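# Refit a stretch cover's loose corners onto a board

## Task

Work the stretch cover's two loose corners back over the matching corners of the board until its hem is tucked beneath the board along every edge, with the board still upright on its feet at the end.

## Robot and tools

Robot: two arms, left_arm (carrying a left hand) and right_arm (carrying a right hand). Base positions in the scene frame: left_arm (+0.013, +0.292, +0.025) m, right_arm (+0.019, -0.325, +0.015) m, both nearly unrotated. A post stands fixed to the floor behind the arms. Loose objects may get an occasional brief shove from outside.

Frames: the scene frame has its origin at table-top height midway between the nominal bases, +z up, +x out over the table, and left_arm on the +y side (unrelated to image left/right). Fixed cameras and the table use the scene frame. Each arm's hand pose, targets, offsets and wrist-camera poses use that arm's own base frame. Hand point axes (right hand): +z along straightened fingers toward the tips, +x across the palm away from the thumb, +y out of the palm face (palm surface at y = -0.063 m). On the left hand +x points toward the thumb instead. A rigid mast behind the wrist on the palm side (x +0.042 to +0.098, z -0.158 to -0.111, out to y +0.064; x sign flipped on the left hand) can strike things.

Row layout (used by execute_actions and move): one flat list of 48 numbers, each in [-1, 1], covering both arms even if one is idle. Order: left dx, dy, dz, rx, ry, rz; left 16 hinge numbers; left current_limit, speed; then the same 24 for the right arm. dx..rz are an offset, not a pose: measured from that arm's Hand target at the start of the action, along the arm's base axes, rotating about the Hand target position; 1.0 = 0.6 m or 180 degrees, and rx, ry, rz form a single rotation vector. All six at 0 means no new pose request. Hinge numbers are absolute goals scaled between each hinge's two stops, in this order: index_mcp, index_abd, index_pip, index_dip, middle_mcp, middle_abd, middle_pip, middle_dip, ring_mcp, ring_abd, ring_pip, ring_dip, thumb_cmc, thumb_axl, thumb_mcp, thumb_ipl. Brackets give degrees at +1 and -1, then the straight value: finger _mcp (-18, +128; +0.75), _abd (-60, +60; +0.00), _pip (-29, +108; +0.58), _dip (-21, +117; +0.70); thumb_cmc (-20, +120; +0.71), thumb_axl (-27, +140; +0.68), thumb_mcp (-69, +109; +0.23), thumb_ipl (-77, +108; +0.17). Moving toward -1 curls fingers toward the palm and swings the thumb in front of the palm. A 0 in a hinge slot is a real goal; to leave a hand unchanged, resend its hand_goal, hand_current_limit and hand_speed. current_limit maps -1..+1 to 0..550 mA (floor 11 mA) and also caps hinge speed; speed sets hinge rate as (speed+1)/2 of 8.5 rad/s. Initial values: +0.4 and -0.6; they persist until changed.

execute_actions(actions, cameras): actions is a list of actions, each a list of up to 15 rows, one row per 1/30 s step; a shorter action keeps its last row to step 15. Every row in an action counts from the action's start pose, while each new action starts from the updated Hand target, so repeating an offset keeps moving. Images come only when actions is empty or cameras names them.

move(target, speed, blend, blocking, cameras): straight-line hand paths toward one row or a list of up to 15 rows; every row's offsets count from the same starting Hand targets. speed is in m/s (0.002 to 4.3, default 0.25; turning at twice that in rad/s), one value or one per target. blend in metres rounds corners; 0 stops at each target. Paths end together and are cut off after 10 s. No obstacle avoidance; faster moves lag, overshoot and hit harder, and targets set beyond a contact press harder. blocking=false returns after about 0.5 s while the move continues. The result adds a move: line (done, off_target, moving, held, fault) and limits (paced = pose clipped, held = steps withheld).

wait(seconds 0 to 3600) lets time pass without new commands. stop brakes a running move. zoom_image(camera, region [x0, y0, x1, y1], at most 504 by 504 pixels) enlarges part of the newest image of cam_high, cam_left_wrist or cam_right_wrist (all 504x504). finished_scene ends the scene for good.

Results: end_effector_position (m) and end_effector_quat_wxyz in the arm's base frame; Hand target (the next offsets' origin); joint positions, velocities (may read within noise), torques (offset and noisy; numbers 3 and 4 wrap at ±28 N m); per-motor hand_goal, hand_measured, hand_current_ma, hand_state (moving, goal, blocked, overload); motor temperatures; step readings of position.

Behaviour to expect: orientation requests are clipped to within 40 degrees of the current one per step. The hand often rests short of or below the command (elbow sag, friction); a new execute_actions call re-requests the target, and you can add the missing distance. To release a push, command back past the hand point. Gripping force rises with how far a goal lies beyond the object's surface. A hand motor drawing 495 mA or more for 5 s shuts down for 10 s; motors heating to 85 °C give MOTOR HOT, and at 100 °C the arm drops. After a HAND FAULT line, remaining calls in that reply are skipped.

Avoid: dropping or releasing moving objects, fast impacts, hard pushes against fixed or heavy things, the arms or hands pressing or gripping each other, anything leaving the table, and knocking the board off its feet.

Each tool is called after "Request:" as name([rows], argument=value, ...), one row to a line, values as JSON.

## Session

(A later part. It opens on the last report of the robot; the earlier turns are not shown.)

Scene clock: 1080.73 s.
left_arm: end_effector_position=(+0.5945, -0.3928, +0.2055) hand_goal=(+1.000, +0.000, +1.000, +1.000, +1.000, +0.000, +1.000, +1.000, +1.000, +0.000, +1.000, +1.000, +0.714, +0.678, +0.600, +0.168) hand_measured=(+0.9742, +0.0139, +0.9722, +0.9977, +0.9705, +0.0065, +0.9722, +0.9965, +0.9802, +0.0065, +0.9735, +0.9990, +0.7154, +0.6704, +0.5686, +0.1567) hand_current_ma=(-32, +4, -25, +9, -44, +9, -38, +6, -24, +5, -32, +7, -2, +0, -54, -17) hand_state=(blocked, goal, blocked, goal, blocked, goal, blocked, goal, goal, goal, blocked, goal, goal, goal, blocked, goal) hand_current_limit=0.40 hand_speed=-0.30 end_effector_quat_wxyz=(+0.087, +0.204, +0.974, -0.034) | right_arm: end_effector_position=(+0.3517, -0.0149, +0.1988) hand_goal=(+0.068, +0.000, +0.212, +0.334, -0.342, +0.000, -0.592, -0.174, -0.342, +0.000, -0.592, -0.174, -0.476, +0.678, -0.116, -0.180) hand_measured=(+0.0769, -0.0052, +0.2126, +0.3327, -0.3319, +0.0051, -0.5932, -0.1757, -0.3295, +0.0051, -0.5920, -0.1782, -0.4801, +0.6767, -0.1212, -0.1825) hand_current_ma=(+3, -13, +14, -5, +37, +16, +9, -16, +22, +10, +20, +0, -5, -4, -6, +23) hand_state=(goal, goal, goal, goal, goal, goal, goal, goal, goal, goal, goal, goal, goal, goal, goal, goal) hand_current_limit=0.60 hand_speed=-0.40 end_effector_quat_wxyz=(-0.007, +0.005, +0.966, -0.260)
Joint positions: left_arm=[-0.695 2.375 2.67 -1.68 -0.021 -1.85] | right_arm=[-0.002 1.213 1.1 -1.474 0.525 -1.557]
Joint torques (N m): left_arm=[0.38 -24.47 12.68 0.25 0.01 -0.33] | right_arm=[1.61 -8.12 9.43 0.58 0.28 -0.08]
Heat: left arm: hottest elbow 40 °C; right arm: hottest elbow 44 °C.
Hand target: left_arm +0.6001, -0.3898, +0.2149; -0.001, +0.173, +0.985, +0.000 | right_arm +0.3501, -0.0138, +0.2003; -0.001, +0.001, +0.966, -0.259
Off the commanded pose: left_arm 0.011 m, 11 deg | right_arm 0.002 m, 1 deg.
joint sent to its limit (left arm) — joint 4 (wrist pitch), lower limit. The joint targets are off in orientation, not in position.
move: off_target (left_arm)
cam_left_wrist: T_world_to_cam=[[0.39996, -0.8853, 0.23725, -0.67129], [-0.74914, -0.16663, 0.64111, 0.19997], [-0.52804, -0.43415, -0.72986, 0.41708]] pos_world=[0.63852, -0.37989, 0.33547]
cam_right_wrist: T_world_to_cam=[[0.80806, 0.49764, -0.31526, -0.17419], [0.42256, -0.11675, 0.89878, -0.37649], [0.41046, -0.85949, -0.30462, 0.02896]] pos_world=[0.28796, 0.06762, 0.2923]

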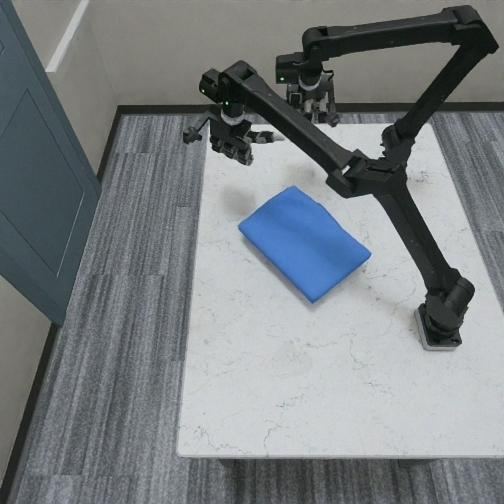

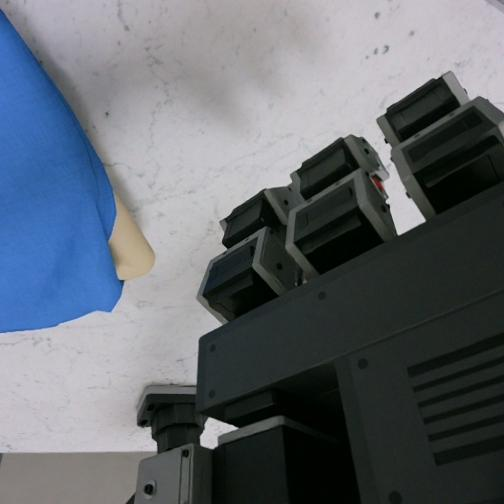

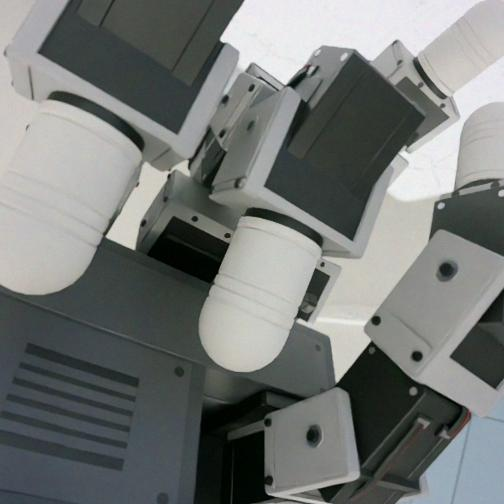

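Request:
move([
  [0,0,0,0,0,0, 1,0,1,1,1,0,1,1,1,0,1,1,0.714,0.678,0.6,0.168,0.4,-0.3, -0.0067,0.1467,-0.119,0,0,0, 0.0685,0,0.2117,0.3333,-0.3425,0,-0.5912,-0.1739,-0.3425,0,-0.5912,-0.1739,-0.477,0.678,-0.1169,-0.1805,0.6,-0.4],
], speed=0.2, cameras=["cam_left_wrist","cam_high"])

Request:
zoom_image(camera="cam_left_wrist", region=[0, 180, 200, 380])

Scene clock: 1101.77 s.
left_arm: end_effector_position=(+0.5944, -0.3928, +0.2055) hand_goal=(+1.000, +0.000, +1.000, +1.000, +1.000, +0.000, +1.000, +1.000, +1.000, +0.000, +1.000, +1.000, +0.714, +0.678, +0.600, +0.168) hand_measured=(+0.9754, +0.0153, +0.9722, +0.9977, +0.9693, +0.0065, +0.9735, +0.9965, +0.9802, +0.0051, +0.9735, +0.9990, +0.7167, +0.6704, +0.5686, +0.1567) hand_current_ma=(-31, +0, -31, +11, -41, +2, -43, +6, -25, +6, -35, +10, -9, +1, -51, -15) hand_state=(blocked, goal, blocked, goal, blocked, goal, blocked, goal, goal, goal, blocked, goal, goal, goal, blocked, goal) hand_current_limit=0.40 hand_speed=-0.30 end_effector_quat_wxyz=(+0.087, +0.204, +0.974, -0.034) | right_arm: end_effector_position=(+0.3435, +0.0732, +0.1325) hand_goal=(+0.068, +0.000, +0.212, +0.334, -0.342, +0.000, -0.592, -0.174, -0.342, +0.000, -0.592, -0.174, -0.476, +0.678, -0.116, -0.180) hand_measured=(+0.0769, -0.0052, +0.2126, +0.3327, -0.3319, +0.0051, -0.5932, -0.1757, -0.3295, +0.0051, -0.5920, -0.1770, -0.4801, +0.6777, -0.1202, -0.1825) hand_current_ma=(+2, -5, -7, +18, +15, +1, +17, -12, +8, -3, +16, -4, -28, -14, -20, +16) hand_state=(goal, goal, goal, goal, goal, goal, goal, goal, goal, goal, goal, goal, goal, goal, goal, goal) hand_current_limit=0.60 hand_speed=-0.40 end_effector_quat_wxyz=(-0.001, -0.004, +0.966, -0.258)
Joint positions: left_arm=[-0.695 2.375 2.67 -1.68 -0.021 -1.85] | right_arm=[0.263 1.282 0.978 -1.415 0.503 -1.278]
Joint torques (N m): left_arm=[0.38 -24.35 12.45 0.25 0.01 -0.28] | right_arm=[1.73 -6.77 9.35 0.25 0.32 0.24]
Heat: left arm: hottest elbow 40 °C; right arm: hottest elbow 45 °C.
Hand target: left_arm +0.6001, -0.3898, +0.2149; -0.001, +0.173, +0.985, +0.000 | right_arm +0.3461, +0.0742, +0.1290; +0.000, +0.001, +0.966, -0.259
Off the commanded pose: left_arm 0.011 m, 11 deg | right_arm 0.005 m, 1 deg.
joint sent to its limit (left arm) — joint 4 (wrist pitch), lower limit. The joint targets are off in orientation, not in position.
move: done
cam_left_wrist: T_world_to_cam=[[0.40028, -0.88513, 0.23733, -0.67137], [-0.74907, -0.16684, 0.64114, 0.19985], [-0.5279, -0.43442, -0.7298, 0.41691]] pos_world=[0.63852, -0.37979, 0.33547]
Images, in order (width x height): cam_high 504x504, cam_left_wrist 504x504.

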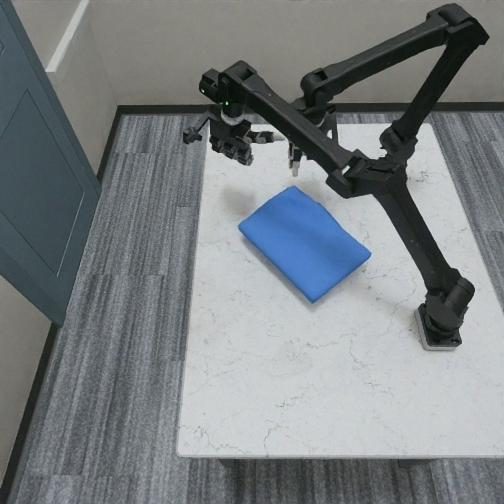

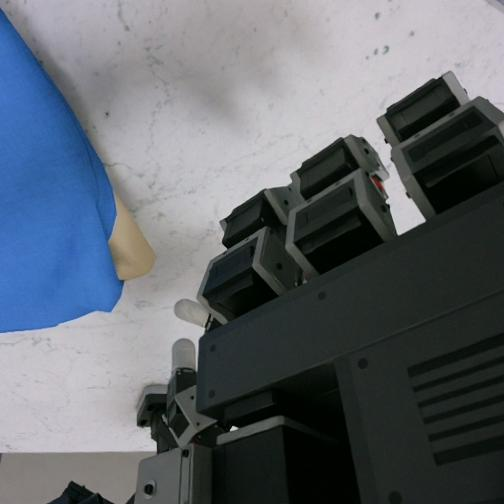

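Scaled by 2.520 from the camera's image (finer frame: 720x720).

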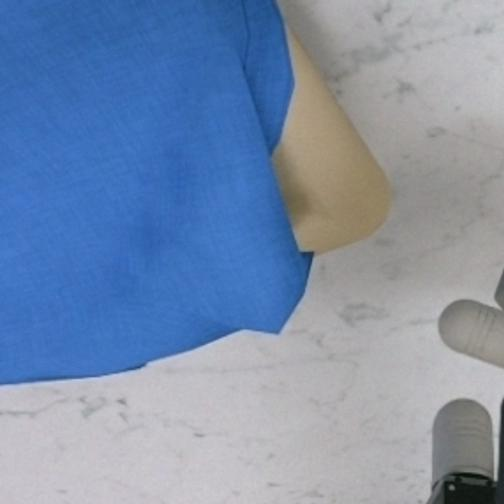

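Request:
move([
  [0,0,0,0,0,0, 1,0,1,1,1,0,1,1,1,0,1,1,0.714,0.678,0.6,0.168,0.4,-0.3, 0.0302,0.033,-0.0243,0,0,0, 0.0685,0,0.2117,0.3333,-0.3425,0,-0.5912,-0.1739,-0.3425,0,-0.5912,-0.1739,-0.477,0.678,-0.1169,-0.1805,0.6,-0.4],
  [0,0,0,0,0,0, 1,0,1,1,1,0,1,1,1,0,1,1,0.714,0.678,0.6,0.168,0.4,-0.3, 0.031,0.105,-0.0243,0,0,0, 0.0685,0,0.2117,0.3333,-0.3425,0,-0.5912,-0.1739,-0.3425,0,-0.5912,-0.1739,-0.477,0.678,-0.1169,-0.1805,0.6,-0.4],
], speed=0.12, blend=0.01, cameras=["cam_left_wrist"])

Request:
zoom_image(camera="cam_left_wrist", region=[0, 180, 200, 380])

Scene clock: 1115.00 s.
left_arm: end_effector_position=(+0.5944, -0.3928, +0.2055) hand_goal=(+1.000, +0.000, +1.000, +1.000, +1.000, +0.000, +1.000, +1.000, +1.000, +0.000, +1.000, +1.000, +0.714, +0.678, +0.600, +0.168) hand_measured=(+0.9742, +0.0139, +0.9722, +0.9977, +0.9705, +0.0051, +0.9735, +0.9965, +0.9802, +0.0051, +0.9735, +0.9990, +0.7154, +0.6714, +0.5686, +0.1567) hand_current_ma=(-32, -3, -23, +5, -42, +3, -36, +6, -23, +5, -33, +6, +5, -1, -49, -13) hand_state=(blocked, goal, blocked, goal, blocked, goal, blocked, goal, goal, goal, blocked, goal, goal, goal, blocked, goal) hand_current_limit=0.40 hand_speed=-0.30 end_effector_quat_wxyz=(+0.087, +0.204, +0.974, -0.034) | right_arm: end_effector_position=(+0.3471, +0.0860, +0.1137) hand_goal=(+0.068, +0.000, +0.212, +0.334, -0.342, +0.000, -0.592, -0.174, -0.342, +0.000, -0.592, -0.174, -0.476, +0.678, -0.116, -0.180) hand_measured=(+0.0757, +0.0021, +0.2113, +0.3327, -0.3319, +0.0051, -0.5920, -0.1757, -0.3295, +0.0065, -0.5932, -0.1782, -0.4801, +0.6767, -0.1202, -0.1787) hand_current_ma=(+2, -5, +5, +0, +28, +2, -3, +4, +20, +0, -8, -13, +0, +0, -2, +9) hand_state=(goal, goal, goal, goal, goal, goal, goal, goal, goal, goal, goal, goal, goal, goal, goal, goal) hand_current_limit=0.60 hand_speed=-0.40 end_effector_quat_wxyz=(-0.012, -0.009, +0.965, -0.261)
Joint positions: left_arm=[-0.695 2.375 2.67 -1.68 -0.021 -1.85] | right_arm=[0.296 1.34 0.978 -1.399 0.498 -1.244]
Joint torques (N m): left_arm=[0.32 -24.47 12.48 0.27 0.01 -0.28] | right_arm=[0.67 -8.94 9.16 -0.21 0.39 -0.01]
Heat: left arm: hottest elbow 41 °C; right arm: hottest elbow 44 °C.
Hand target: left_arm +0.6001, -0.3898, +0.2149; -0.001, +0.173, +0.985, +0.000 | right_arm +0.3474, +0.0827, +0.1178; -0.009, -0.006, +0.965, -0.261 (not the last commanded pose)
Off the commanded pose: left_arm 0.011 m, 11 deg | right_arm 0.054 m, 2 deg.
joint sent to its limit (left arm) — joint 4 (wrist pitch), lower limit. The joint targets are off in orientation, not in position.
move: held (right_arm; a check stopped the path); path passed 1 of 2 targets; limits=held
pose unreachable (right arm): on one or more control steps of this call, first in action 0 (counted from 0), this arm could not follow its commanded pose, so it was not sent that pose on those steps. It may still have moved: this result reports where it is.
cause: moving toward the commanded pose would bring a part of the arm too close to another arm (a part of this arm just beyond joint 4 (wrist pitch) and a part of the left arm just beyond its joint 6 (wrist roll), 35 mm apart when this arm was first held).
cam_left_wrist: T_world_to_cam=[[0.40028, -0.88513, 0.23733, -0.67137], [-0.74907, -0.16684, 0.64114, 0.19985], [-0.5279, -0.43442, -0.7298, 0.41691]] pos_world=[0.63852, -0.37979, 0.33547]

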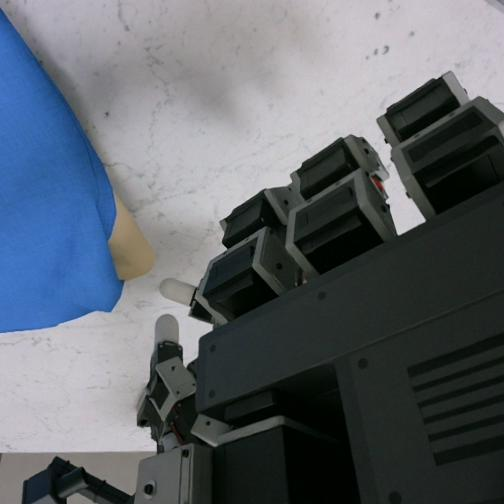

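Scaled by 2.520 from the camera's image (finer frame: 720x720).

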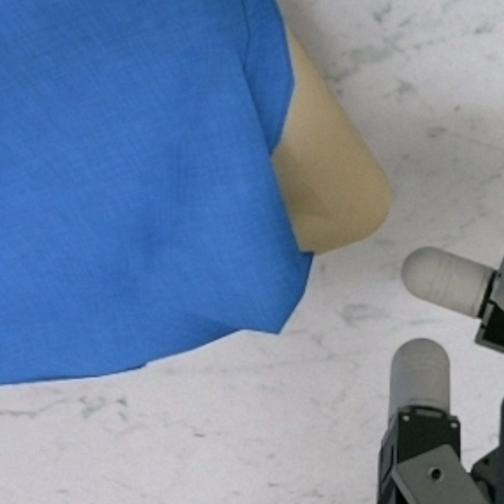

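Request:
move([
  [0,0,0,0,0,0, 1,0,1,1,1,0,1,1,1,0,1,1,0.714,0.678,0.95,0.5,0.5,-0.3, 0.0,0.0,0,0,0,0, 0.0685,0,0.2117,0.3333,-0.3425,0,-0.5912,-0.1739,-0.3425,0,-0.5912,-0.1739,-0.477,0.678,-0.1169,-0.1805,0.6,-0.4],
  [0,0,0,0,0,0, 1,0,1,1,1,0,1,1,1,0,1,1,0.714,0.678,0.95,0.5,0.5,-0.3, 0.028,0.08,-0.01,0,0,0, 0.0685,0,0.2117,0.3333,-0.3425,0,-0.5912,-0.1739,-0.3425,0,-0.5912,-0.1739,-0.477,0.678,-0.1169,-0.1805,0.6,-0.4],
], speed=0.12, cameras=["cam_left_wrist"])

Request:
zoom_image(camera="cam_left_wrist", region=[0, 180, 200, 380])

Scene clock: 1123.17 s.
left_arm: end_effector_position=(+0.5944, -0.3928, +0.2055) hand_goal=(+1.000, +0.000, +1.000, +1.000, +1.000, +0.000, +1.000, +1.000, +1.000, +0.000, +1.000, +1.000, +0.714, +0.678, +0.950, +0.500) hand_measured=(+0.9742, +0.0139, +0.9722, +0.9977, +0.9693, +0.0065, +0.9735, +0.9965, +0.9802, +0.0051, +0.9735, +0.9990, +0.7154, +0.6714, +0.9368, +0.4987) hand_current_ma=(-29, -1, -25, +7, -41, +1, -38, +7, -24, +9, -32, +10, +0, +0, -27, -1) hand_state=(blocked, goal, blocked, goal, blocked, goal, blocked, goal, goal, goal, blocked, goal, goal, goal, goal, goal) hand_current_limit=0.50 hand_speed=-0.30 end_effector_quat_wxyz=(+0.087, +0.204, +0.974, -0.034) | right_arm: end_effector_position=(+0.3495, +0.1217, +0.1059) hand_goal=(+0.068, +0.000, +0.212, +0.334, -0.342, +0.000, -0.592, -0.174, -0.342, +0.000, -0.592, -0.174, -0.476, +0.678, -0.116, -0.180) hand_measured=(+0.0637, -0.0213, +0.1997, +0.3225, -0.3307, +0.0051, -0.5920, -0.1757, -0.3295, +0.0036, -0.5920, -0.1770, -0.4788, +0.6809, -0.1192, -0.1787) hand_current_ma=(-18, -33, -31, -22, +28, +27, +3, -5, +25, +10, -5, -8, -15, -3, -20, +18) hand_state=(goal, blocked, goal, goal, goal, goal, goal, goal, goal, goal, goal, goal, goal, goal, goal, goal) hand_current_limit=0.60 hand_speed=-0.40 end_effector_quat_wxyz=(-0.019, -0.011, +0.964, -0.264)
Joint positions: left_arm=[-0.695 2.375 2.67 -1.68 -0.021 -1.85] | right_arm=[0.39 1.405 1.018 -1.435 0.479 -1.143]
Joint torques (N m): left_arm=[0.38 -24.53 12.46 0.28 0 -0.29] | right_arm=[2.26 -7.18 12.21 -0.32 0.2 0.21]
Heat: left arm: hottest elbow 41 °C; right arm: hottest elbow 44 °C.
Hand target: left_arm +0.6001, -0.3898, +0.2149; -0.001, +0.173, +0.985, +0.000 | right_arm +0.3642, +0.1308, +0.1118; -0.009, -0.006, +0.965, -0.261
Off the commanded pose: left_arm 0.011 m, 11 deg | right_arm 0.018 m, 1 deg.
joint sent to its limit (left arm) — joint 4 (wrist pitch), lower limit. The joint targets are off in orientation, not in position.
move: off_target (right_arm)
cam_left_wrist: T_world_to_cam=[[0.40028, -0.88513, 0.23733, -0.67137], [-0.74907, -0.16684, 0.64114, 0.19985], [-0.5279, -0.43442, -0.7298, 0.41691]] pos_world=[0.63852, -0.37979, 0.33547]

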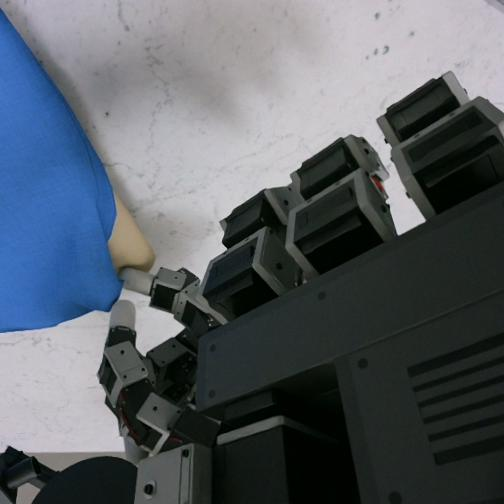

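Scaled by 2.520 from the camera's image (finer frame: 720x720).

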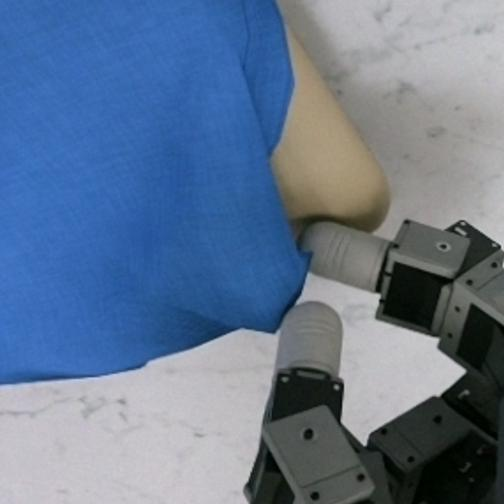

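Request:
move([
  [0,0,0,0,0,0, 1,0,1,1,1,0,1,1,1,0,1,1,0.714,0.678,0.95,0.5,0.5,-0.3, 0.0,0.0,0.014,0,0,0, 0.0685,0,0.2117,0.3333,-0.3425,0,-0.5912,-0.1739,-0.3425,0,-0.5912,-0.1739,-0.477,0.678,-0.1169,-0.1805,0.6,-0.4],
  [0,0,0,0,0,0, 1,0,1,1,1,0,1,1,1,0,1,1,0.714,0.678,0.95,0.5,0.5,-0.3, 0.0,0.055,0.012,0,0,0, 0.0685,0,0.2117,0.3333,-0.3425,0,-0.5912,-0.1739,-0.3425,0,-0.5912,-0.1739,-0.477,0.678,-0.1169,-0.1805,0.6,-0.4],
], speed=0.08, cameras=["cam_left_wrist"])

Request:
zoom_image(camera="cam_left_wrist", region=[0, 180, 200, 380])

Scene clock: 1130.40 s.
left_arm: end_effector_position=(+0.5944, -0.3928, +0.2055) hand_goal=(+1.000, +0.000, +1.000, +1.000, +1.000, +0.000, +1.000, +1.000, +1.000, +0.000, +1.000, +1.000, +0.714, +0.678, +0.950, +0.500) hand_measured=(+0.9742, +0.0139, +0.9722, +0.9990, +0.9705, +0.0065, +0.9722, +0.9965, +0.9802, +0.0051, +0.9735, +0.9990, +0.7167, +0.6714, +0.9368, +0.4987) hand_current_ma=(-34, +3, -22, +6, -42, +1, -39, +3, -20, +4, -32, +4, -6, +2, -28, +1) hand_state=(blocked, goal, blocked, goal, blocked, goal, blocked, goal, goal, goal, blocked, goal, goal, goal, goal, goal) hand_current_limit=0.50 hand_speed=-0.30 end_effector_quat_wxyz=(+0.087, +0.204, +0.974, -0.034) | right_arm: end_effector_position=(+0.3501, +0.1550, +0.1098) hand_goal=(+0.068, +0.000, +0.212, +0.334, -0.342, +0.000, -0.592, -0.174, -0.342, +0.000, -0.592, -0.174, -0.476, +0.678, -0.116, -0.180) hand_measured=(+0.0721, +0.0021, +0.2164, +0.3352, -0.3307, +0.0051, -0.5920, -0.1757, -0.3283, +0.0036, -0.5920, -0.1782, -0.4801, +0.6798, -0.1192, -0.1825) hand_current_ma=(-2, +3, -2, +6, +9, +13, -5, -3, +27, -4, +11, +1, -3, -5, -2, +5) hand_state=(goal, goal, goal, goal, goal, goal, goal, goal, goal, goal, goal, goal, goal, goal, goal, goal) hand_current_limit=0.60 hand_speed=-0.40 end_effector_quat_wxyz=(-0.018, -0.012, +0.964, -0.265)
Joint positions: left_arm=[-0.695 2.375 2.67 -1.68 -0.021 -1.85] | right_arm=[0.472 1.446 1.069 -1.486 0.458 -1.055]
Joint torques (N m): left_arm=[0.38 -24.47 12.46 0.29 0 -0.28] | right_arm=[2.32 -8.12 12.57 -0.73 0.21 0.16]
Motor temperatures (°C): left_arm=[30 34 41 27 28 30] | right_arm=[29 35 44 27 29 28]
Heat: left arm: hottest elbow 41 °C; right arm: hottest elbow 44 °C.
Hand target: left_arm +0.6001, -0.3898, +0.2149; -0.001, +0.173, +0.985, +0.000 | right_arm +0.3641, +0.1638, +0.1189; -0.009, -0.006, +0.965, -0.261
Off the commanded pose: left_arm 0.011 m, 11 deg | right_arm 0.019 m, 1 deg.
joint sent to its limit (left arm) — joint 4 (wrist pitch), lower limit. The joint targets are off in orientation, not in position.
move: off_target (right_arm)
cam_left_wrist: T_world_to_cam=[[0.40028, -0.88513, 0.23733, -0.67137], [-0.74907, -0.16684, 0.64114, 0.19985], [-0.5279, -0.43442, -0.7298, 0.41691]] pos_world=[0.63852, -0.37979, 0.33547]

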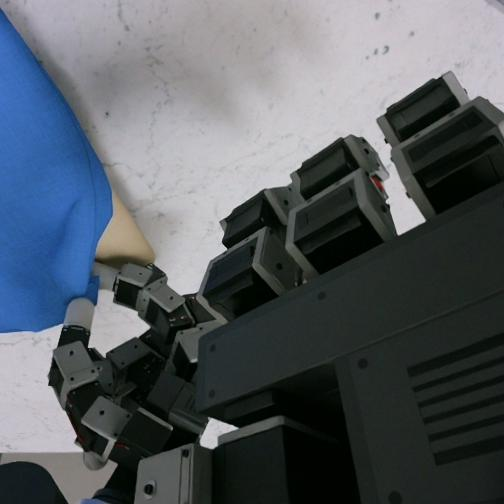

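Scaled by 2.520 from the camera's image (finer frame: 720x720).

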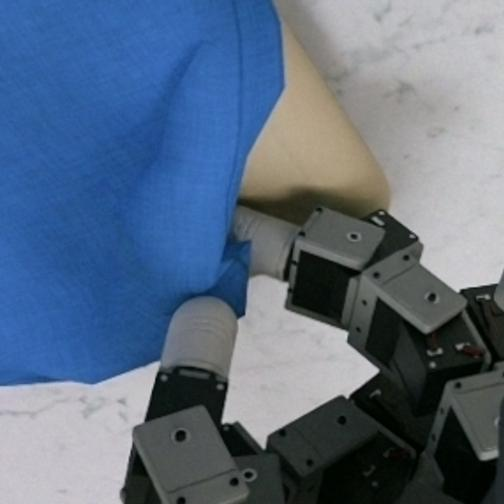

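Request:
move([
  [0,0,0,0,0,0, 1,0,1,1,1,0,1,1,1,0,1,1,0.714,0.678,0.95,0.5,0.5,-0.3, 0.02,0.005,0.0,0,0,0, 0.0685,0,0.2117,0.3333,-0.3425,0,-0.5912,-0.1739,-0.3425,0,-0.5912,-0.1739,-0.477,0.678,-0.1169,-0.1805,0.6,-0.4],
], speed=0.08, cameras=["cam_left_wrist"])

Request:
zoom_image(camera="cam_left_wrist", region=[0, 180, 200, 380])

Scene clock: 1135.67 s.
left_arm: end_effector_position=(+0.5944, -0.3928, +0.2055) hand_goal=(+1.000, +0.000, +1.000, +1.000, +1.000, +0.000, +1.000, +1.000, +1.000, +0.000, +1.000, +1.000, +0.714, +0.678, +0.950, +0.500) hand_measured=(+0.9742, +0.0139, +0.9722, +0.9977, +0.9693, +0.0051, +0.9722, +0.9965, +0.9802, +0.0051, +0.9735, +0.9977, +0.7154, +0.6714, +0.9368, +0.4978) hand_current_ma=(-31, -2, -27, +6, -40, +1, -45, +6, -24, +7, -31, +4, +0, +1, -25, +5) hand_state=(blocked, goal, blocked, goal, blocked, goal, blocked, goal, goal, goal, blocked, goal, goal, goal, goal, goal) hand_current_limit=0.50 hand_speed=-0.30 end_effector_quat_wxyz=(+0.087, +0.204, +0.974, -0.034) | right_arm: end_effector_position=(+0.3501, +0.1550, +0.1098) hand_goal=(+0.068, +0.000, +0.212, +0.334, -0.342, +0.000, -0.592, -0.174, -0.342, +0.000, -0.592, -0.174, -0.476, +0.678, -0.116, -0.180) hand_measured=(+0.0721, +0.0007, +0.2164, +0.3352, -0.3319, +0.0051, -0.5920, -0.1757, -0.3283, +0.0036, -0.5920, -0.1782, -0.4801, +0.6798, -0.1192, -0.1825) hand_current_ma=(-2, +13, +11, +11, +30, +15, +12, -6, +26, +9, +6, +10, -8, -18, -18, +9) hand_state=(goal, goal, goal, goal, goal, goal, goal, goal, goal, goal, goal, goal, goal, goal, goal, goal) hand_current_limit=0.60 hand_speed=-0.40 end_effector_quat_wxyz=(-0.018, -0.012, +0.964, -0.265)
Joint positions: left_arm=[-0.695 2.375 2.67 -1.68 -0.021 -1.85] | right_arm=[0.472 1.446 1.069 -1.486 0.458 -1.055]
Joint torques (N m): left_arm=[0.38 -24.53 12.46 0.28 0.01 -0.29] | right_arm=[1.49 -9.35 8.9 -0.36 0.28 0.05]
Heat: left arm: hottest elbow 41 °C; right arm: hottest elbow 44 °C.
Hand target: left_arm +0.6001, -0.3898, +0.2149; -0.001, +0.173, +0.985, +0.000 | right_arm +0.3501, +0.1550, +0.1098; -0.018, -0.012, +0.964, -0.265 (not the last commanded pose)
Off the commanded pose: left_arm 0.011 m, 11 deg | right_arm 0.030 m, 1 deg.
led back after a hold (right arm): the arm was led back toward your command in small steps, so it may still be short of it.
joint sent to its limit (left arm) — joint 4 (wrist pitch), lower limit. The joint targets are off in orientation, not in position.
move: held (right_arm; a check stopped the path); limits=held
pose unreachable (right arm): on one or more control steps of this call, first in action 0 (counted from 0), this arm could not follow its commanded pose, so it was not sent that pose on those steps. It may still have moved: this result reports where it is.
cause: moving toward the commanded pose would bring a part of the arm too close to another arm (a part of this arm just beyond joint 3 (elbow) and a part of the left arm just beyond its joint 3 (elbow), 25 mm apart when this arm was first held).
cam_left_wrist: T_world_to_cam=[[0.40028, -0.88513, 0.23733, -0.67137], [-0.74907, -0.16684, 0.64114, 0.19985], [-0.5279, -0.43442, -0.7298, 0.41691]] pos_world=[0.63852, -0.37979, 0.33547]

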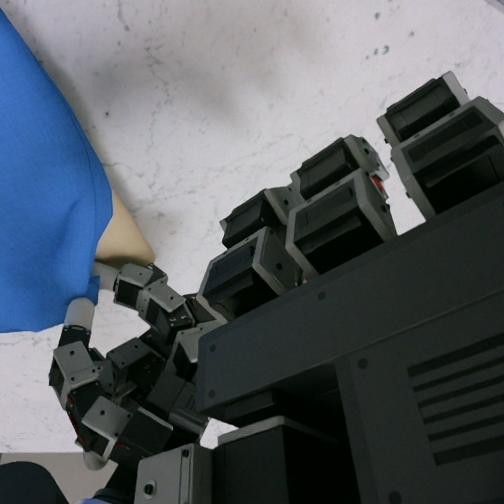

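Scaled by 2.520 from the camera's image (finer frame: 720x720).

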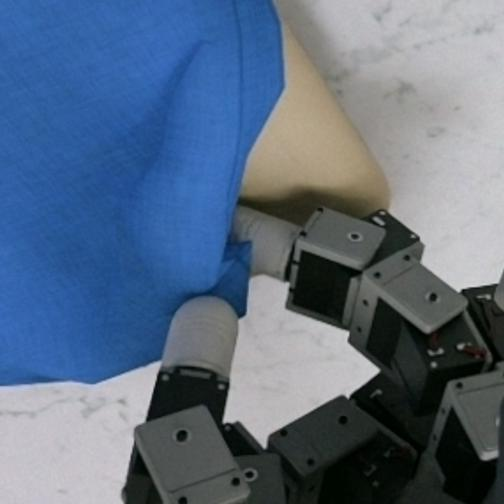

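Request:
move([
  [0,0,0,0,0,0, 1,0,1,1,1,0,1,1,1,0,1,1,0.714,0.678,0.95,0.5,0.5,-0.3, 0.0,0.0,0.0,0,0,0, -0.274,0,-0.591,0.0,-0.3425,0,-0.5912,-0.1739,-0.3425,0,-0.5912,-0.1739,-0.477,0.678,-0.15,-0.2,0.72,-0.5],
], speed=0.08, cameras=["cam_left_wrist"])

Request:
zoom_image(camera="cam_left_wrist", region=[0, 180, 200, 380])

Scene clock: 1142.07 s.
left_arm: end_effector_position=(+0.5944, -0.3928, +0.2055) hand_goal=(+1.000, +0.000, +1.000, +1.000, +1.000, +0.000, +1.000, +1.000, +1.000, +0.000, +1.000, +1.000, +0.714, +0.678, +0.950, +0.500) hand_measured=(+0.9742, +0.0139, +0.9722, +0.9977, +0.9705, +0.0065, +0.9722, +0.9965, +0.9802, +0.0051, +0.9735, +0.9990, +0.7167, +0.6714, +0.9368, +0.4978) hand_current_ma=(-29, +3, -27, +7, -34, +11, -39, +5, -23, +8, -33, +8, -6, -1, -29, +3) hand_state=(blocked, goal, blocked, goal, blocked, goal, blocked, goal, goal, goal, blocked, goal, goal, goal, goal, goal) hand_current_limit=0.50 hand_speed=-0.30 end_effector_quat_wxyz=(+0.087, +0.204, +0.974, -0.034) | right_arm: end_effector_position=(+0.3501, +0.1550, +0.1098) hand_goal=(-0.274, +0.000, -0.590, +0.000, -0.342, +0.000, -0.592, -0.174, -0.342, +0.000, -0.592, -0.174, -0.476, +0.678, -0.150, -0.200) hand_measured=(+0.0082, +0.0065, +0.1163, +0.1199, -0.3307, +0.0051, -0.5920, -0.1744, -0.3295, +0.0036, -0.5920, -0.1770, -0.4801, +0.6841, -0.1608, -0.2187) hand_current_ma=(+457, -2, +469, +414, +11, +2, +4, -3, +21, +14, +1, -6, -18, -2, -9, -50) hand_state=(moving, goal, moving, blocked, goal, goal, goal, goal, goal, goal, goal, goal, goal, goal, goal, goal) hand_current_limit=0.72 hand_speed=-0.50 end_effector_quat_wxyz=(-0.018, -0.012, +0.964, -0.265)
Joint positions: left_arm=[-0.695 2.375 2.67 -1.68 -0.021 -1.85] | right_arm=[0.472 1.446 1.069 -1.486 0.458 -1.055]
Joint torques (N m): left_arm=[0.38 -24.53 12.48 0.29 0.01 -0.29] | right_arm=[1.49 -9.35 8.91 -0.36 0.27 0.05]
Heat: left arm: hottest elbow 41 °C; right arm: hottest elbow 44 °C.
Hand target: left_arm +0.6001, -0.3898, +0.2149; -0.001, +0.173, +0.985, +0.000 | right_arm +0.3501, +0.1550, +0.1098; -0.018, -0.012, +0.964, -0.265
Off the commanded pose: left_arm 0.011 m, 11 deg | right_arm 0.000 m, 0 deg.
joint sent to its limit (left arm) — joint 4 (wrist pitch), lower limit. The joint targets are off in orientation, not in position.
move: done
cam_left_wrist: T_world_to_cam=[[0.40028, -0.88513, 0.23733, -0.67137], [-0.74907, -0.16684, 0.64114, 0.19985], [-0.5279, -0.43442, -0.7298, 0.41691]] pos_world=[0.63852, -0.37979, 0.33547]

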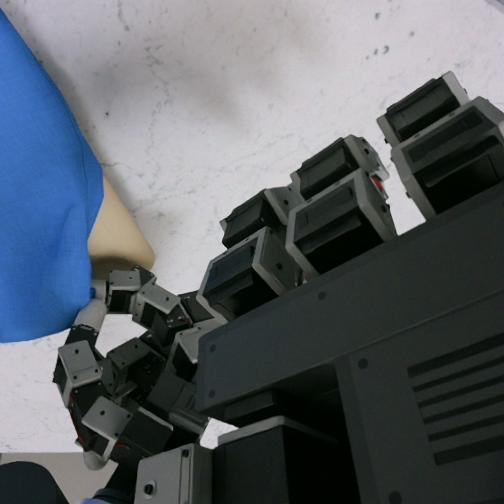

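Scaled by 2.520 from the camera's image (finer frame: 720x720).

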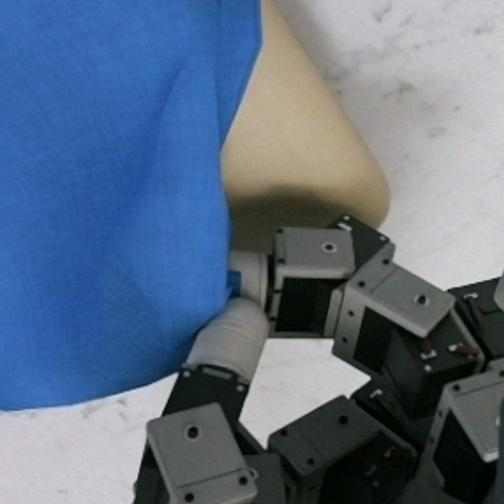

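Request:
move([
  [0,0,0,0,0,0, 1,0,1,1,1,0,1,1,1,0,1,1,0.714,0.678,0.95,0.5,0.5,-0.3, 0.0,-0.035,-0.01,0,0,0, -0.274,0,-0.591,0.0,-0.3425,0,-0.5912,-0.1739,-0.3425,0,-0.5912,-0.1739,-0.477,0.678,-0.15,-0.2,0.72,-0.5],
], speed=0.05, cameras=["cam_left_wrist"])

Request:
zoom_image(camera="cam_left_wrist", region=[0, 180, 200, 380])

Scene clock: 1146.73 s.
left_arm: end_effector_position=(+0.5944, -0.3928, +0.2055) hand_goal=(+1.000, +0.000, +1.000, +1.000, +1.000, +0.000, +1.000, +1.000, +1.000, +0.000, +1.000, +1.000, +0.714, +0.678, +0.950, +0.500) hand_measured=(+0.9742, +0.0139, +0.9722, +0.9977, +0.9693, +0.0065, +0.9722, +0.9965, +0.9802, +0.0065, +0.9735, +0.9977, +0.7154, +0.6714, +0.9368, +0.4987) hand_current_ma=(-29, +1, -27, +5, -37, +4, -37, +0, -23, +5, -33, +3, -1, +0, -24, +0) hand_state=(blocked, goal, blocked, goal, blocked, goal, blocked, goal, goal, goal, blocked, goal, goal, goal, goal, goal) hand_current_limit=0.50 hand_speed=-0.30 end_effector_quat_wxyz=(+0.087, +0.204, +0.974, -0.034) | right_arm: end_effector_position=(+0.3493, +0.1367, +0.1003) hand_goal=(-0.274, +0.000, -0.590, +0.000, -0.342, +0.000, -0.592, -0.174, -0.342, +0.000, -0.592, -0.174, -0.476, +0.678, -0.150, -0.200) hand_measured=(+0.0082, +0.0065, +0.1163, +0.1174, -0.3319, +0.0051, -0.5920, -0.1757, -0.3283, +0.0036, -0.5920, -0.1770, -0.4801, +0.6841, -0.1608, -0.2178) hand_current_ma=(+466, +9, +473, +407, +30, +12, +8, -14, +35, -10, +15, +11, -16, +15, -28, -47) hand_state=(blocked, goal, blocked, blocked, goal, goal, goal, goal, goal, goal, goal, goal, goal, goal, goal, goal) hand_current_limit=0.72 hand_speed=-0.50 end_effector_quat_wxyz=(-0.024, -0.012, +0.963, -0.268)
Joint positions: left_arm=[-0.695 2.375 2.67 -1.68 -0.021 -1.85] | right_arm=[0.428 1.44 1.036 -1.453 0.47 -1.098]
Joint torques (N m): left_arm=[0.32 -24.47 12.48 0.27 0.01 -0.28] | right_arm=[0.56 -10.29 8.42 0.05 0.39 -0.08]
Heat: left arm: hottest elbow 41 °C; right arm: hottest elbow 44 °C.
Hand target: left_arm +0.6001, -0.3898, +0.2149; -0.001, +0.173, +0.985, +0.000 | right_arm +0.3502, +0.1340, +0.1039; -0.018, -0.011, +0.964, -0.265
Off the commanded pose: left_arm 0.011 m, 11 deg | right_arm 0.005 m, 1 deg.
joint sent to its limit (left arm) — joint 4 (wrist pitch), lower limit. The joint targets are off in orientation, not in position.
move: done
cam_left_wrist: T_world_to_cam=[[0.40028, -0.88513, 0.23733, -0.67137], [-0.74907, -0.16684, 0.64114, 0.19985], [-0.5279, -0.43442, -0.7298, 0.41691]] pos_world=[0.63852, -0.37979, 0.33547]

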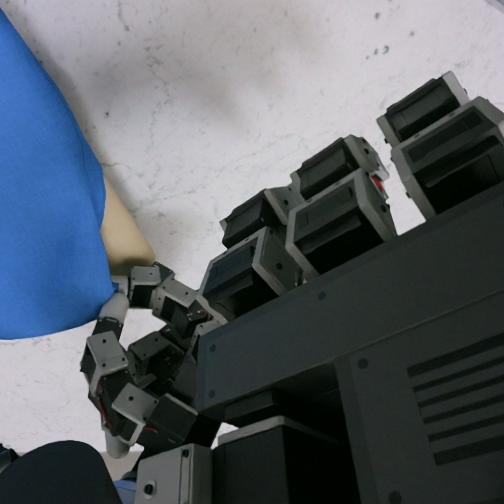

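Scaled by 2.520 from the camera's image (finer frame: 720x720).

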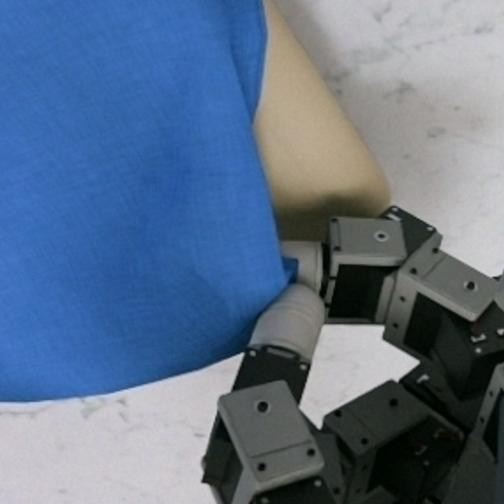

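Request:
move([
  [0,0,0,0,0,0, 1,0,1,1,1,0,1,1,1,0,1,1,0.714,0.678,0.95,0.5,0.5,-0.3, 0.005,-0.065,-0.02,0,0,0, -0.274,0,-0.591,0.0,-0.3425,0,-0.5912,-0.1739,-0.3425,0,-0.5912,-0.1739,-0.477,0.678,-0.15,-0.2,0.72,-0.5],
], speed=0.05, cameras=["cam_left_wrist","cam_high"])

Request:
zoom_image(camera="cam_left_wrist", region=[0, 180, 240, 420])

Request:
zoom_image(camera="cam_high", region=[230, 160, 390, 320])

Scene clock: 1154.27 s.
left_arm: end_effector_position=(+0.5944, -0.3928, +0.2055) hand_goal=(+1.000, +0.000, +1.000, +1.000, +1.000, +0.000, +1.000, +1.000, +1.000, +0.000, +1.000, +1.000, +0.714, +0.678, +0.950, +0.500) hand_measured=(+0.9754, +0.0139, +0.9722, +0.9977, +0.9705, +0.0051, +0.9735, +0.9965, +0.9802, +0.0051, +0.9735, +0.9990, +0.7167, +0.6714, +0.9368, +0.4987) hand_current_ma=(-28, +2, -24, +6, -39, +2, -37, +7, -22, +8, -32, +8, +1, -1, -29, +4) hand_state=(blocked, goal, blocked, goal, blocked, goal, blocked, goal, goal, goal, blocked, goal, goal, goal, goal, goal) hand_current_limit=0.50 hand_speed=-0.30 end_effector_quat_wxyz=(+0.087, +0.204, +0.974, -0.034) | right_arm: end_effector_position=(+0.3508, +0.1032, +0.0876) hand_goal=(-0.274, +0.000, -0.590, +0.000, -0.342, +0.000, -0.592, -0.174, -0.342, +0.000, -0.592, -0.174, -0.476, +0.678, -0.150, -0.200) hand_measured=(+0.0070, +0.0051, +0.1150, +0.1033, -0.3319, +0.0051, -0.5920, -0.1744, -0.3295, +0.0036, -0.5920, -0.1770, -0.4801, +0.6830, -0.1578, -0.2178) hand_current_ma=(+451, +2, +464, +360, +20, +13, +14, -11, +29, +18, +18, -14, +2, +0, -19, -55) hand_state=(blocked, goal, blocked, blocked, goal, goal, goal, goal, goal, goal, goal, goal, goal, goal, goal, goal) hand_current_limit=0.72 hand_speed=-0.50 end_effector_quat_wxyz=(-0.025, -0.019, +0.964, -0.263)
Joint positions: left_arm=[-0.695 2.375 2.67 -1.68 -0.021 -1.85] | right_arm=[0.336 1.415 0.977 -1.366 0.487 -1.217]
Joint torques (N m): left_arm=[0.32 -24.41 12.48 0.28 0.01 -0.28] | right_arm=[-0.15 -9.99 8.35 0.03 0.74 -0.05]
Heat: left arm: hottest elbow 42 °C; right arm: hottest elbow 44 °C.
Hand target: left_arm +0.6001, -0.3898, +0.2149; -0.001, +0.173, +0.985, +0.000 | right_arm +0.3531, +0.0949, +0.0918; -0.018, -0.012, +0.964, -0.265
Off the commanded pose: left_arm 0.011 m, 11 deg | right_arm 0.010 m, 1 deg.
joint sent to its limit (left arm) — joint 4 (wrist pitch), lower limit. The joint targets are off in orientation, not in position.
move: done
cam_left_wrist: T_world_to_cam=[[0.40028, -0.88513, 0.23733, -0.67137], [-0.74907, -0.16684, 0.64114, 0.19985], [-0.5279, -0.43442, -0.7298, 0.41691]] pos_world=[0.63852, -0.37979, 0.33547]
Images, in order (width x height): cam_high 504x504, cam_left_wrist 504x504.

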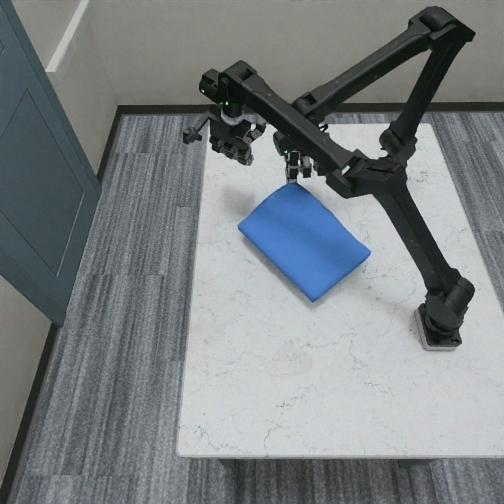

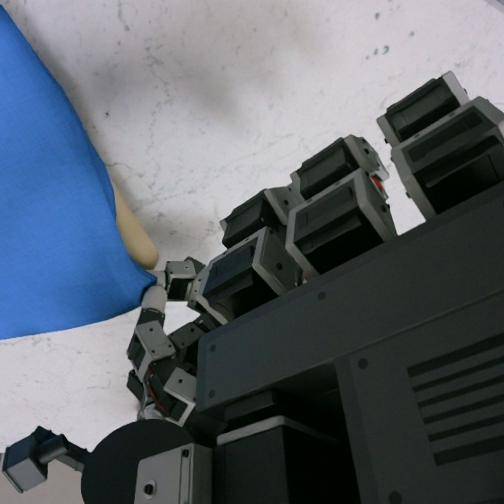

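Scaled by 2.100 from the camera's image (finer frame: 720x720).

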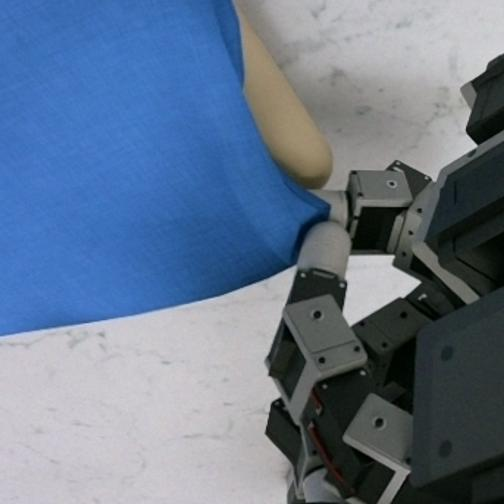

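Scaled by 3.150 from the camera's image (finer frame: 720x720).

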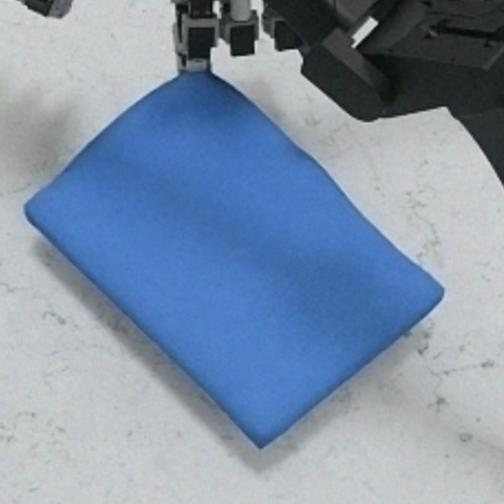

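Request:
move([
  [0,0,0,0,0,0, 1,0,1,1,1,0,1,1,1,0,1,1,0.714,0.678,0.95,0.5,0.5,-0.3, 0.003,-0.04,-0.003,0,0,0, -0.274,0,-0.591,0.0,-0.3425,0,-0.5912,-0.1739,-0.3425,0,-0.5912,-0.1739,-0.477,0.678,-0.15,-0.2,0.72,-0.5],
], speed=0.05, cameras=["cam_left_wrist","cam_high"])

Request:
zoom_image(camera="cam_left_wrist", region=[0, 180, 240, 420])

Request:
zoom_image(camera="cam_high", region=[230, 160, 390, 320])

Scene clock: 1160.47 s.
left_arm: end_effector_position=(+0.5944, -0.3928, +0.2055) hand_goal=(+1.000, +0.000, +1.000, +1.000, +1.000, +0.000, +1.000, +1.000, +1.000, +0.000, +1.000, +1.000, +0.714, +0.678, +0.950, +0.500) hand_measured=(+0.9742, +0.0139, +0.9722, +0.9990, +0.9693, +0.0065, +0.9722, +0.9965, +0.9802, +0.0051, +0.9735, +0.9990, +0.7167, +0.6704, +0.9368, +0.4987) hand_current_ma=(-29, +0, -25, +9, -38, +4, -43, +3, -24, +5, -34, +4, -4, +0, -27, +2) hand_state=(blocked, goal, blocked, goal, blocked, goal, blocked, goal, goal, goal, blocked, goal, goal, goal, goal, goal) hand_current_limit=0.50 hand_speed=-0.30 end_effector_quat_wxyz=(+0.087, +0.204, +0.974, -0.034) | right_arm: end_effector_position=(+0.3543, +0.0791, +0.0866) hand_goal=(-0.274, +0.000, -0.590, +0.000, -0.342, +0.000, -0.592, -0.174, -0.342, +0.000, -0.592, -0.174, -0.476, +0.678, -0.150, -0.200) hand_measured=(+0.0070, +0.0065, +0.1138, +0.1033, -0.3319, +0.0036, -0.5920, -0.1757, -0.3295, +0.0051, -0.5920, -0.1782, -0.4801, +0.6830, -0.1578, -0.2178) hand_current_ma=(+462, +3, +473, +346, +18, +22, +5, -10, +11, +9, +26, -5, -15, +0, -10, -34) hand_state=(blocked, goal, blocked, blocked, goal, goal, goal, goal, goal, goal, goal, goal, goal, goal, goal, goal) hand_current_limit=0.72 hand_speed=-0.50 end_effector_quat_wxyz=(-0.024, -0.017, +0.965, -0.262)
Joint positions: left_arm=[-0.695 2.375 2.67 -1.68 -0.021 -1.85] | right_arm=[0.268 1.396 0.957 -1.326 0.5 -1.289]
Joint torques (N m): left_arm=[0.38 -24.47 12.46 0.29 0.01 -0.29] | right_arm=[-0.03 -9.82 8.28 0.05 0.75 -0.06]
Heat: left arm: hottest elbow 42 °C; right arm: hottest elbow 44 °C.
Hand target: left_arm +0.6001, -0.3898, +0.2149; -0.001, +0.173, +0.985, +0.000 | right_arm +0.3549, +0.0710, +0.0901; -0.018, -0.011, +0.964, -0.265
Off the commanded pose: left_arm 0.011 m, 11 deg | right_arm 0.009 m, 1 deg.
joint sent to its limit (left arm) — joint 4 (wrist pitch), lower limit. The joint targets are off in orientation, not in position.
move: done
cam_left_wrist: T_world_to_cam=[[0.40028, -0.88513, 0.23733, -0.67137], [-0.74907, -0.16684, 0.64114, 0.19985], [-0.5279, -0.43442, -0.7298, 0.41691]] pos_world=[0.63852, -0.37979, 0.33547]
Images, in order (width x height): cam_high 504x504, cam_left_wrist 504x504.

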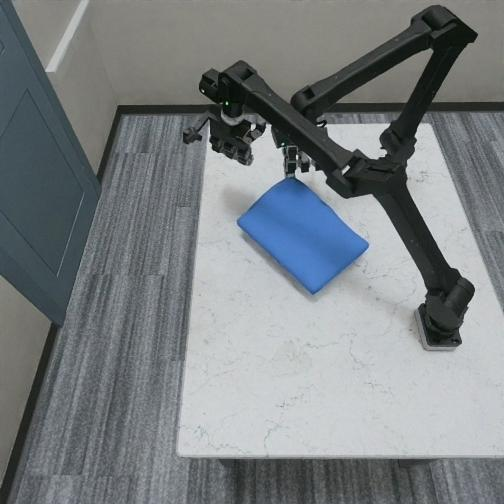

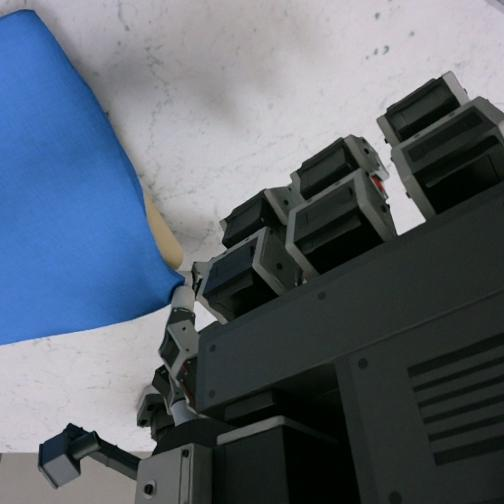

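Scaled by 2.100 from the camera's image (finer frame: 720x720).

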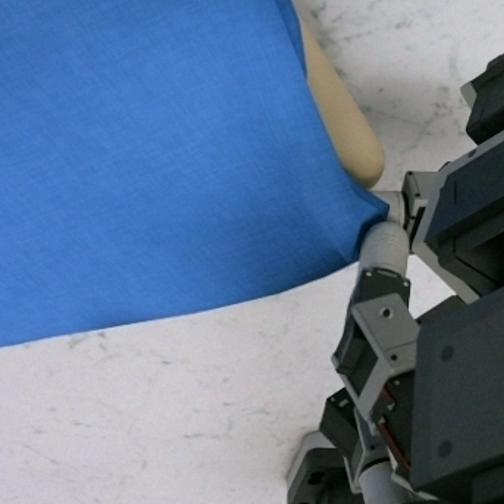

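Scaled by 3.150 from the camera's image (finer frame: 720x720).

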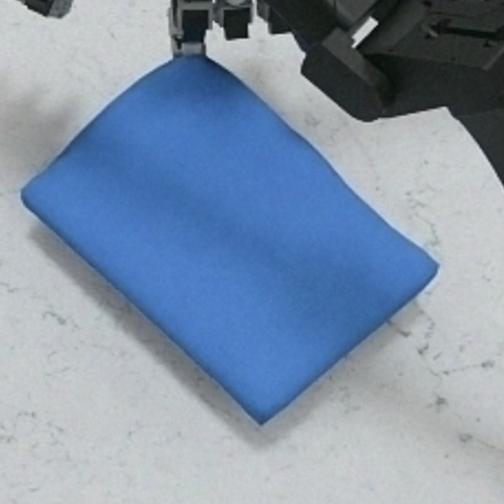

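Request:
move([
  [-0.1,0.05,0.12,0,0,0, 0.754,0,0.576,0.696,0.754,0,0.576,0.696,0.754,0,0.576,0.696,0.714,0.678,0.95,0.5,0.7,-0.6, 0,0,0,0,0,0, -0.274,0,-0.591,0.0,-0.3425,0,-0.5912,-0.1739,-0.3425,0,-0.5912,-0.1739,-0.477,0.678,-0.15,-0.2,0.72,-0.5],
  [-0.397,0.33,0.125,0,0,0, 0.754,0,0.576,0.696,0.754,0,0.576,0.696,0.754,0,0.576,0.696,0.714,0.678,0.95,0.5,0.7,-0.6, 0,0,0,0,0,0, -0.274,0,-0.591,0.0,-0.3425,0,-0.5912,-0.1739,-0.3425,0,-0.5912,-0.1739,-0.477,0.678,-0.15,-0.2,0.72,-0.5],
  [-0.397,0.33,0.01,0,0,0, 0.754,0,0.576,0.696,0.754,0,0.576,0.696,0.754,0,0.576,0.696,0.714,0.678,0.95,0.5,0.7,-0.6, 0,0,0,0,0,0, -0.274,0,-0.591,0.0,-0.3425,0,-0.5912,-0.1739,-0.3425,0,-0.5912,-0.1739,-0.477,0.678,-0.15,-0.2,0.72,-0.5],
], speed=[0.25,0.25,0.15], blend=[0.05,0.02,0], cameras=["cam_left_wrist","cam_high"])

Scene clock: 1174.47 s.
left_arm: end_effector_position=(+0.3566, -0.1919, +0.2235) hand_goal=(+0.754, +0.000, +0.576, +0.696, +0.754, +0.000, +0.576, +0.696, +0.754, +0.000, +0.576, +0.696, +0.714, +0.678, +0.950, +0.500) hand_measured=(+0.7426, +0.0095, +0.5782, +0.7022, +0.7426, +0.0051, +0.5782, +0.7022, +0.7414, +0.0051, +0.5795, +0.6996, +0.7167, +0.6714, +0.9368, +0.5025) hand_current_ma=(-13, +0, +13, +18, -17, +6, -8, +18, -19, +3, +0, +11, +0, +5, -24, +6) hand_state=(goal, goal, goal, goal, goal, goal, goal, goal, goal, goal, goal, goal, goal, goal, goal, goal) hand_current_limit=0.70 hand_speed=-0.60 end_effector_quat_wxyz=(-0.003, +0.174, +0.985, +0.003) | right_arm: end_effector_position=(+0.3543, +0.0791, +0.0866) hand_goal=(-0.274, +0.000, -0.590, +0.000, -0.342, +0.000, -0.592, -0.174, -0.342, +0.000, -0.592, -0.174, -0.476, +0.678, -0.150, -0.200) hand_measured=(+0.0070, +0.0065, +0.1150, +0.1033, -0.3319, +0.0051, -0.5932, -0.1757, -0.3283, +0.0036, -0.5920, -0.1770, -0.4801, +0.6830, -0.1578, -0.2178) hand_current_ma=(+471, -6, +468, +352, +16, +3, +16, -12, +19, -2, +2, -5, -24, +17, -10, -44) hand_state=(blocked, goal, blocked, blocked, goal, goal, goal, goal, goal, goal, goal, goal, goal, goal, goal, goal) hand_current_limit=0.72 hand_speed=-0.50 end_effector_quat_wxyz=(-0.024, -0.018, +0.965, -0.262)
Joint positions: left_arm=[-0.675 1.517 1.408 -1.47 -0.002 -1.896] | right_arm=[0.268 1.396 0.957 -1.326 0.5 -1.29]
Joint torques (N m): left_arm=[0.38 -12.57 9.24 0.75 0.13 -0.1] | right_arm=[-0.03 -9.76 8.28 0.06 0.75 -0.04]
Heat: left arm: hottest elbow 42 °C; right arm: hottest elbow 43 °C.
Hand target: left_arm +0.3619, -0.1919, +0.2209; -0.001, +0.174, +0.985, +0.000 | right_arm +0.3549, +0.0710, +0.0901; -0.018, -0.011, +0.964, -0.265
Off the commanded pose: left_arm 0.006 m, 1 deg | right_arm 0.009 m, 1 deg.
move: done
cam_left_wrist: T_world_to_cam=[[0.48149, -0.87355, 0.07132, -0.39224], [-0.62074, -0.28244, 0.73137, -0.04451], [-0.61874, -0.39642, -0.67824, 0.41988]] pos_world=[0.42103, -0.18876, 0.34531]
Images, in order (width x height): cam_high 504x504, cam_left_wrist 504x504.

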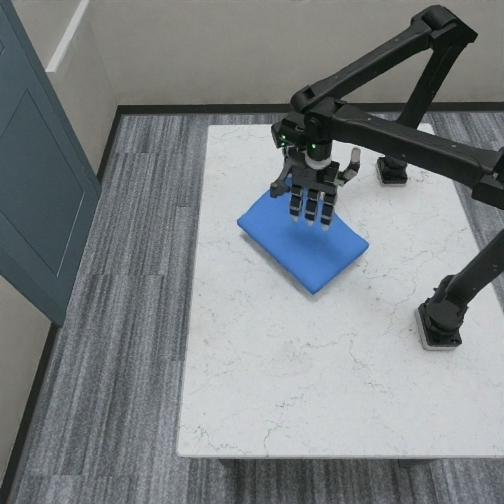

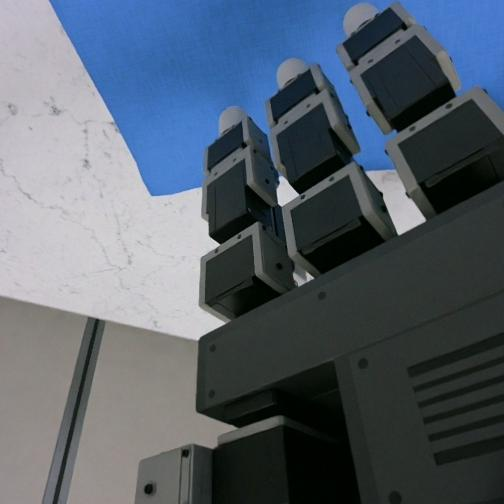

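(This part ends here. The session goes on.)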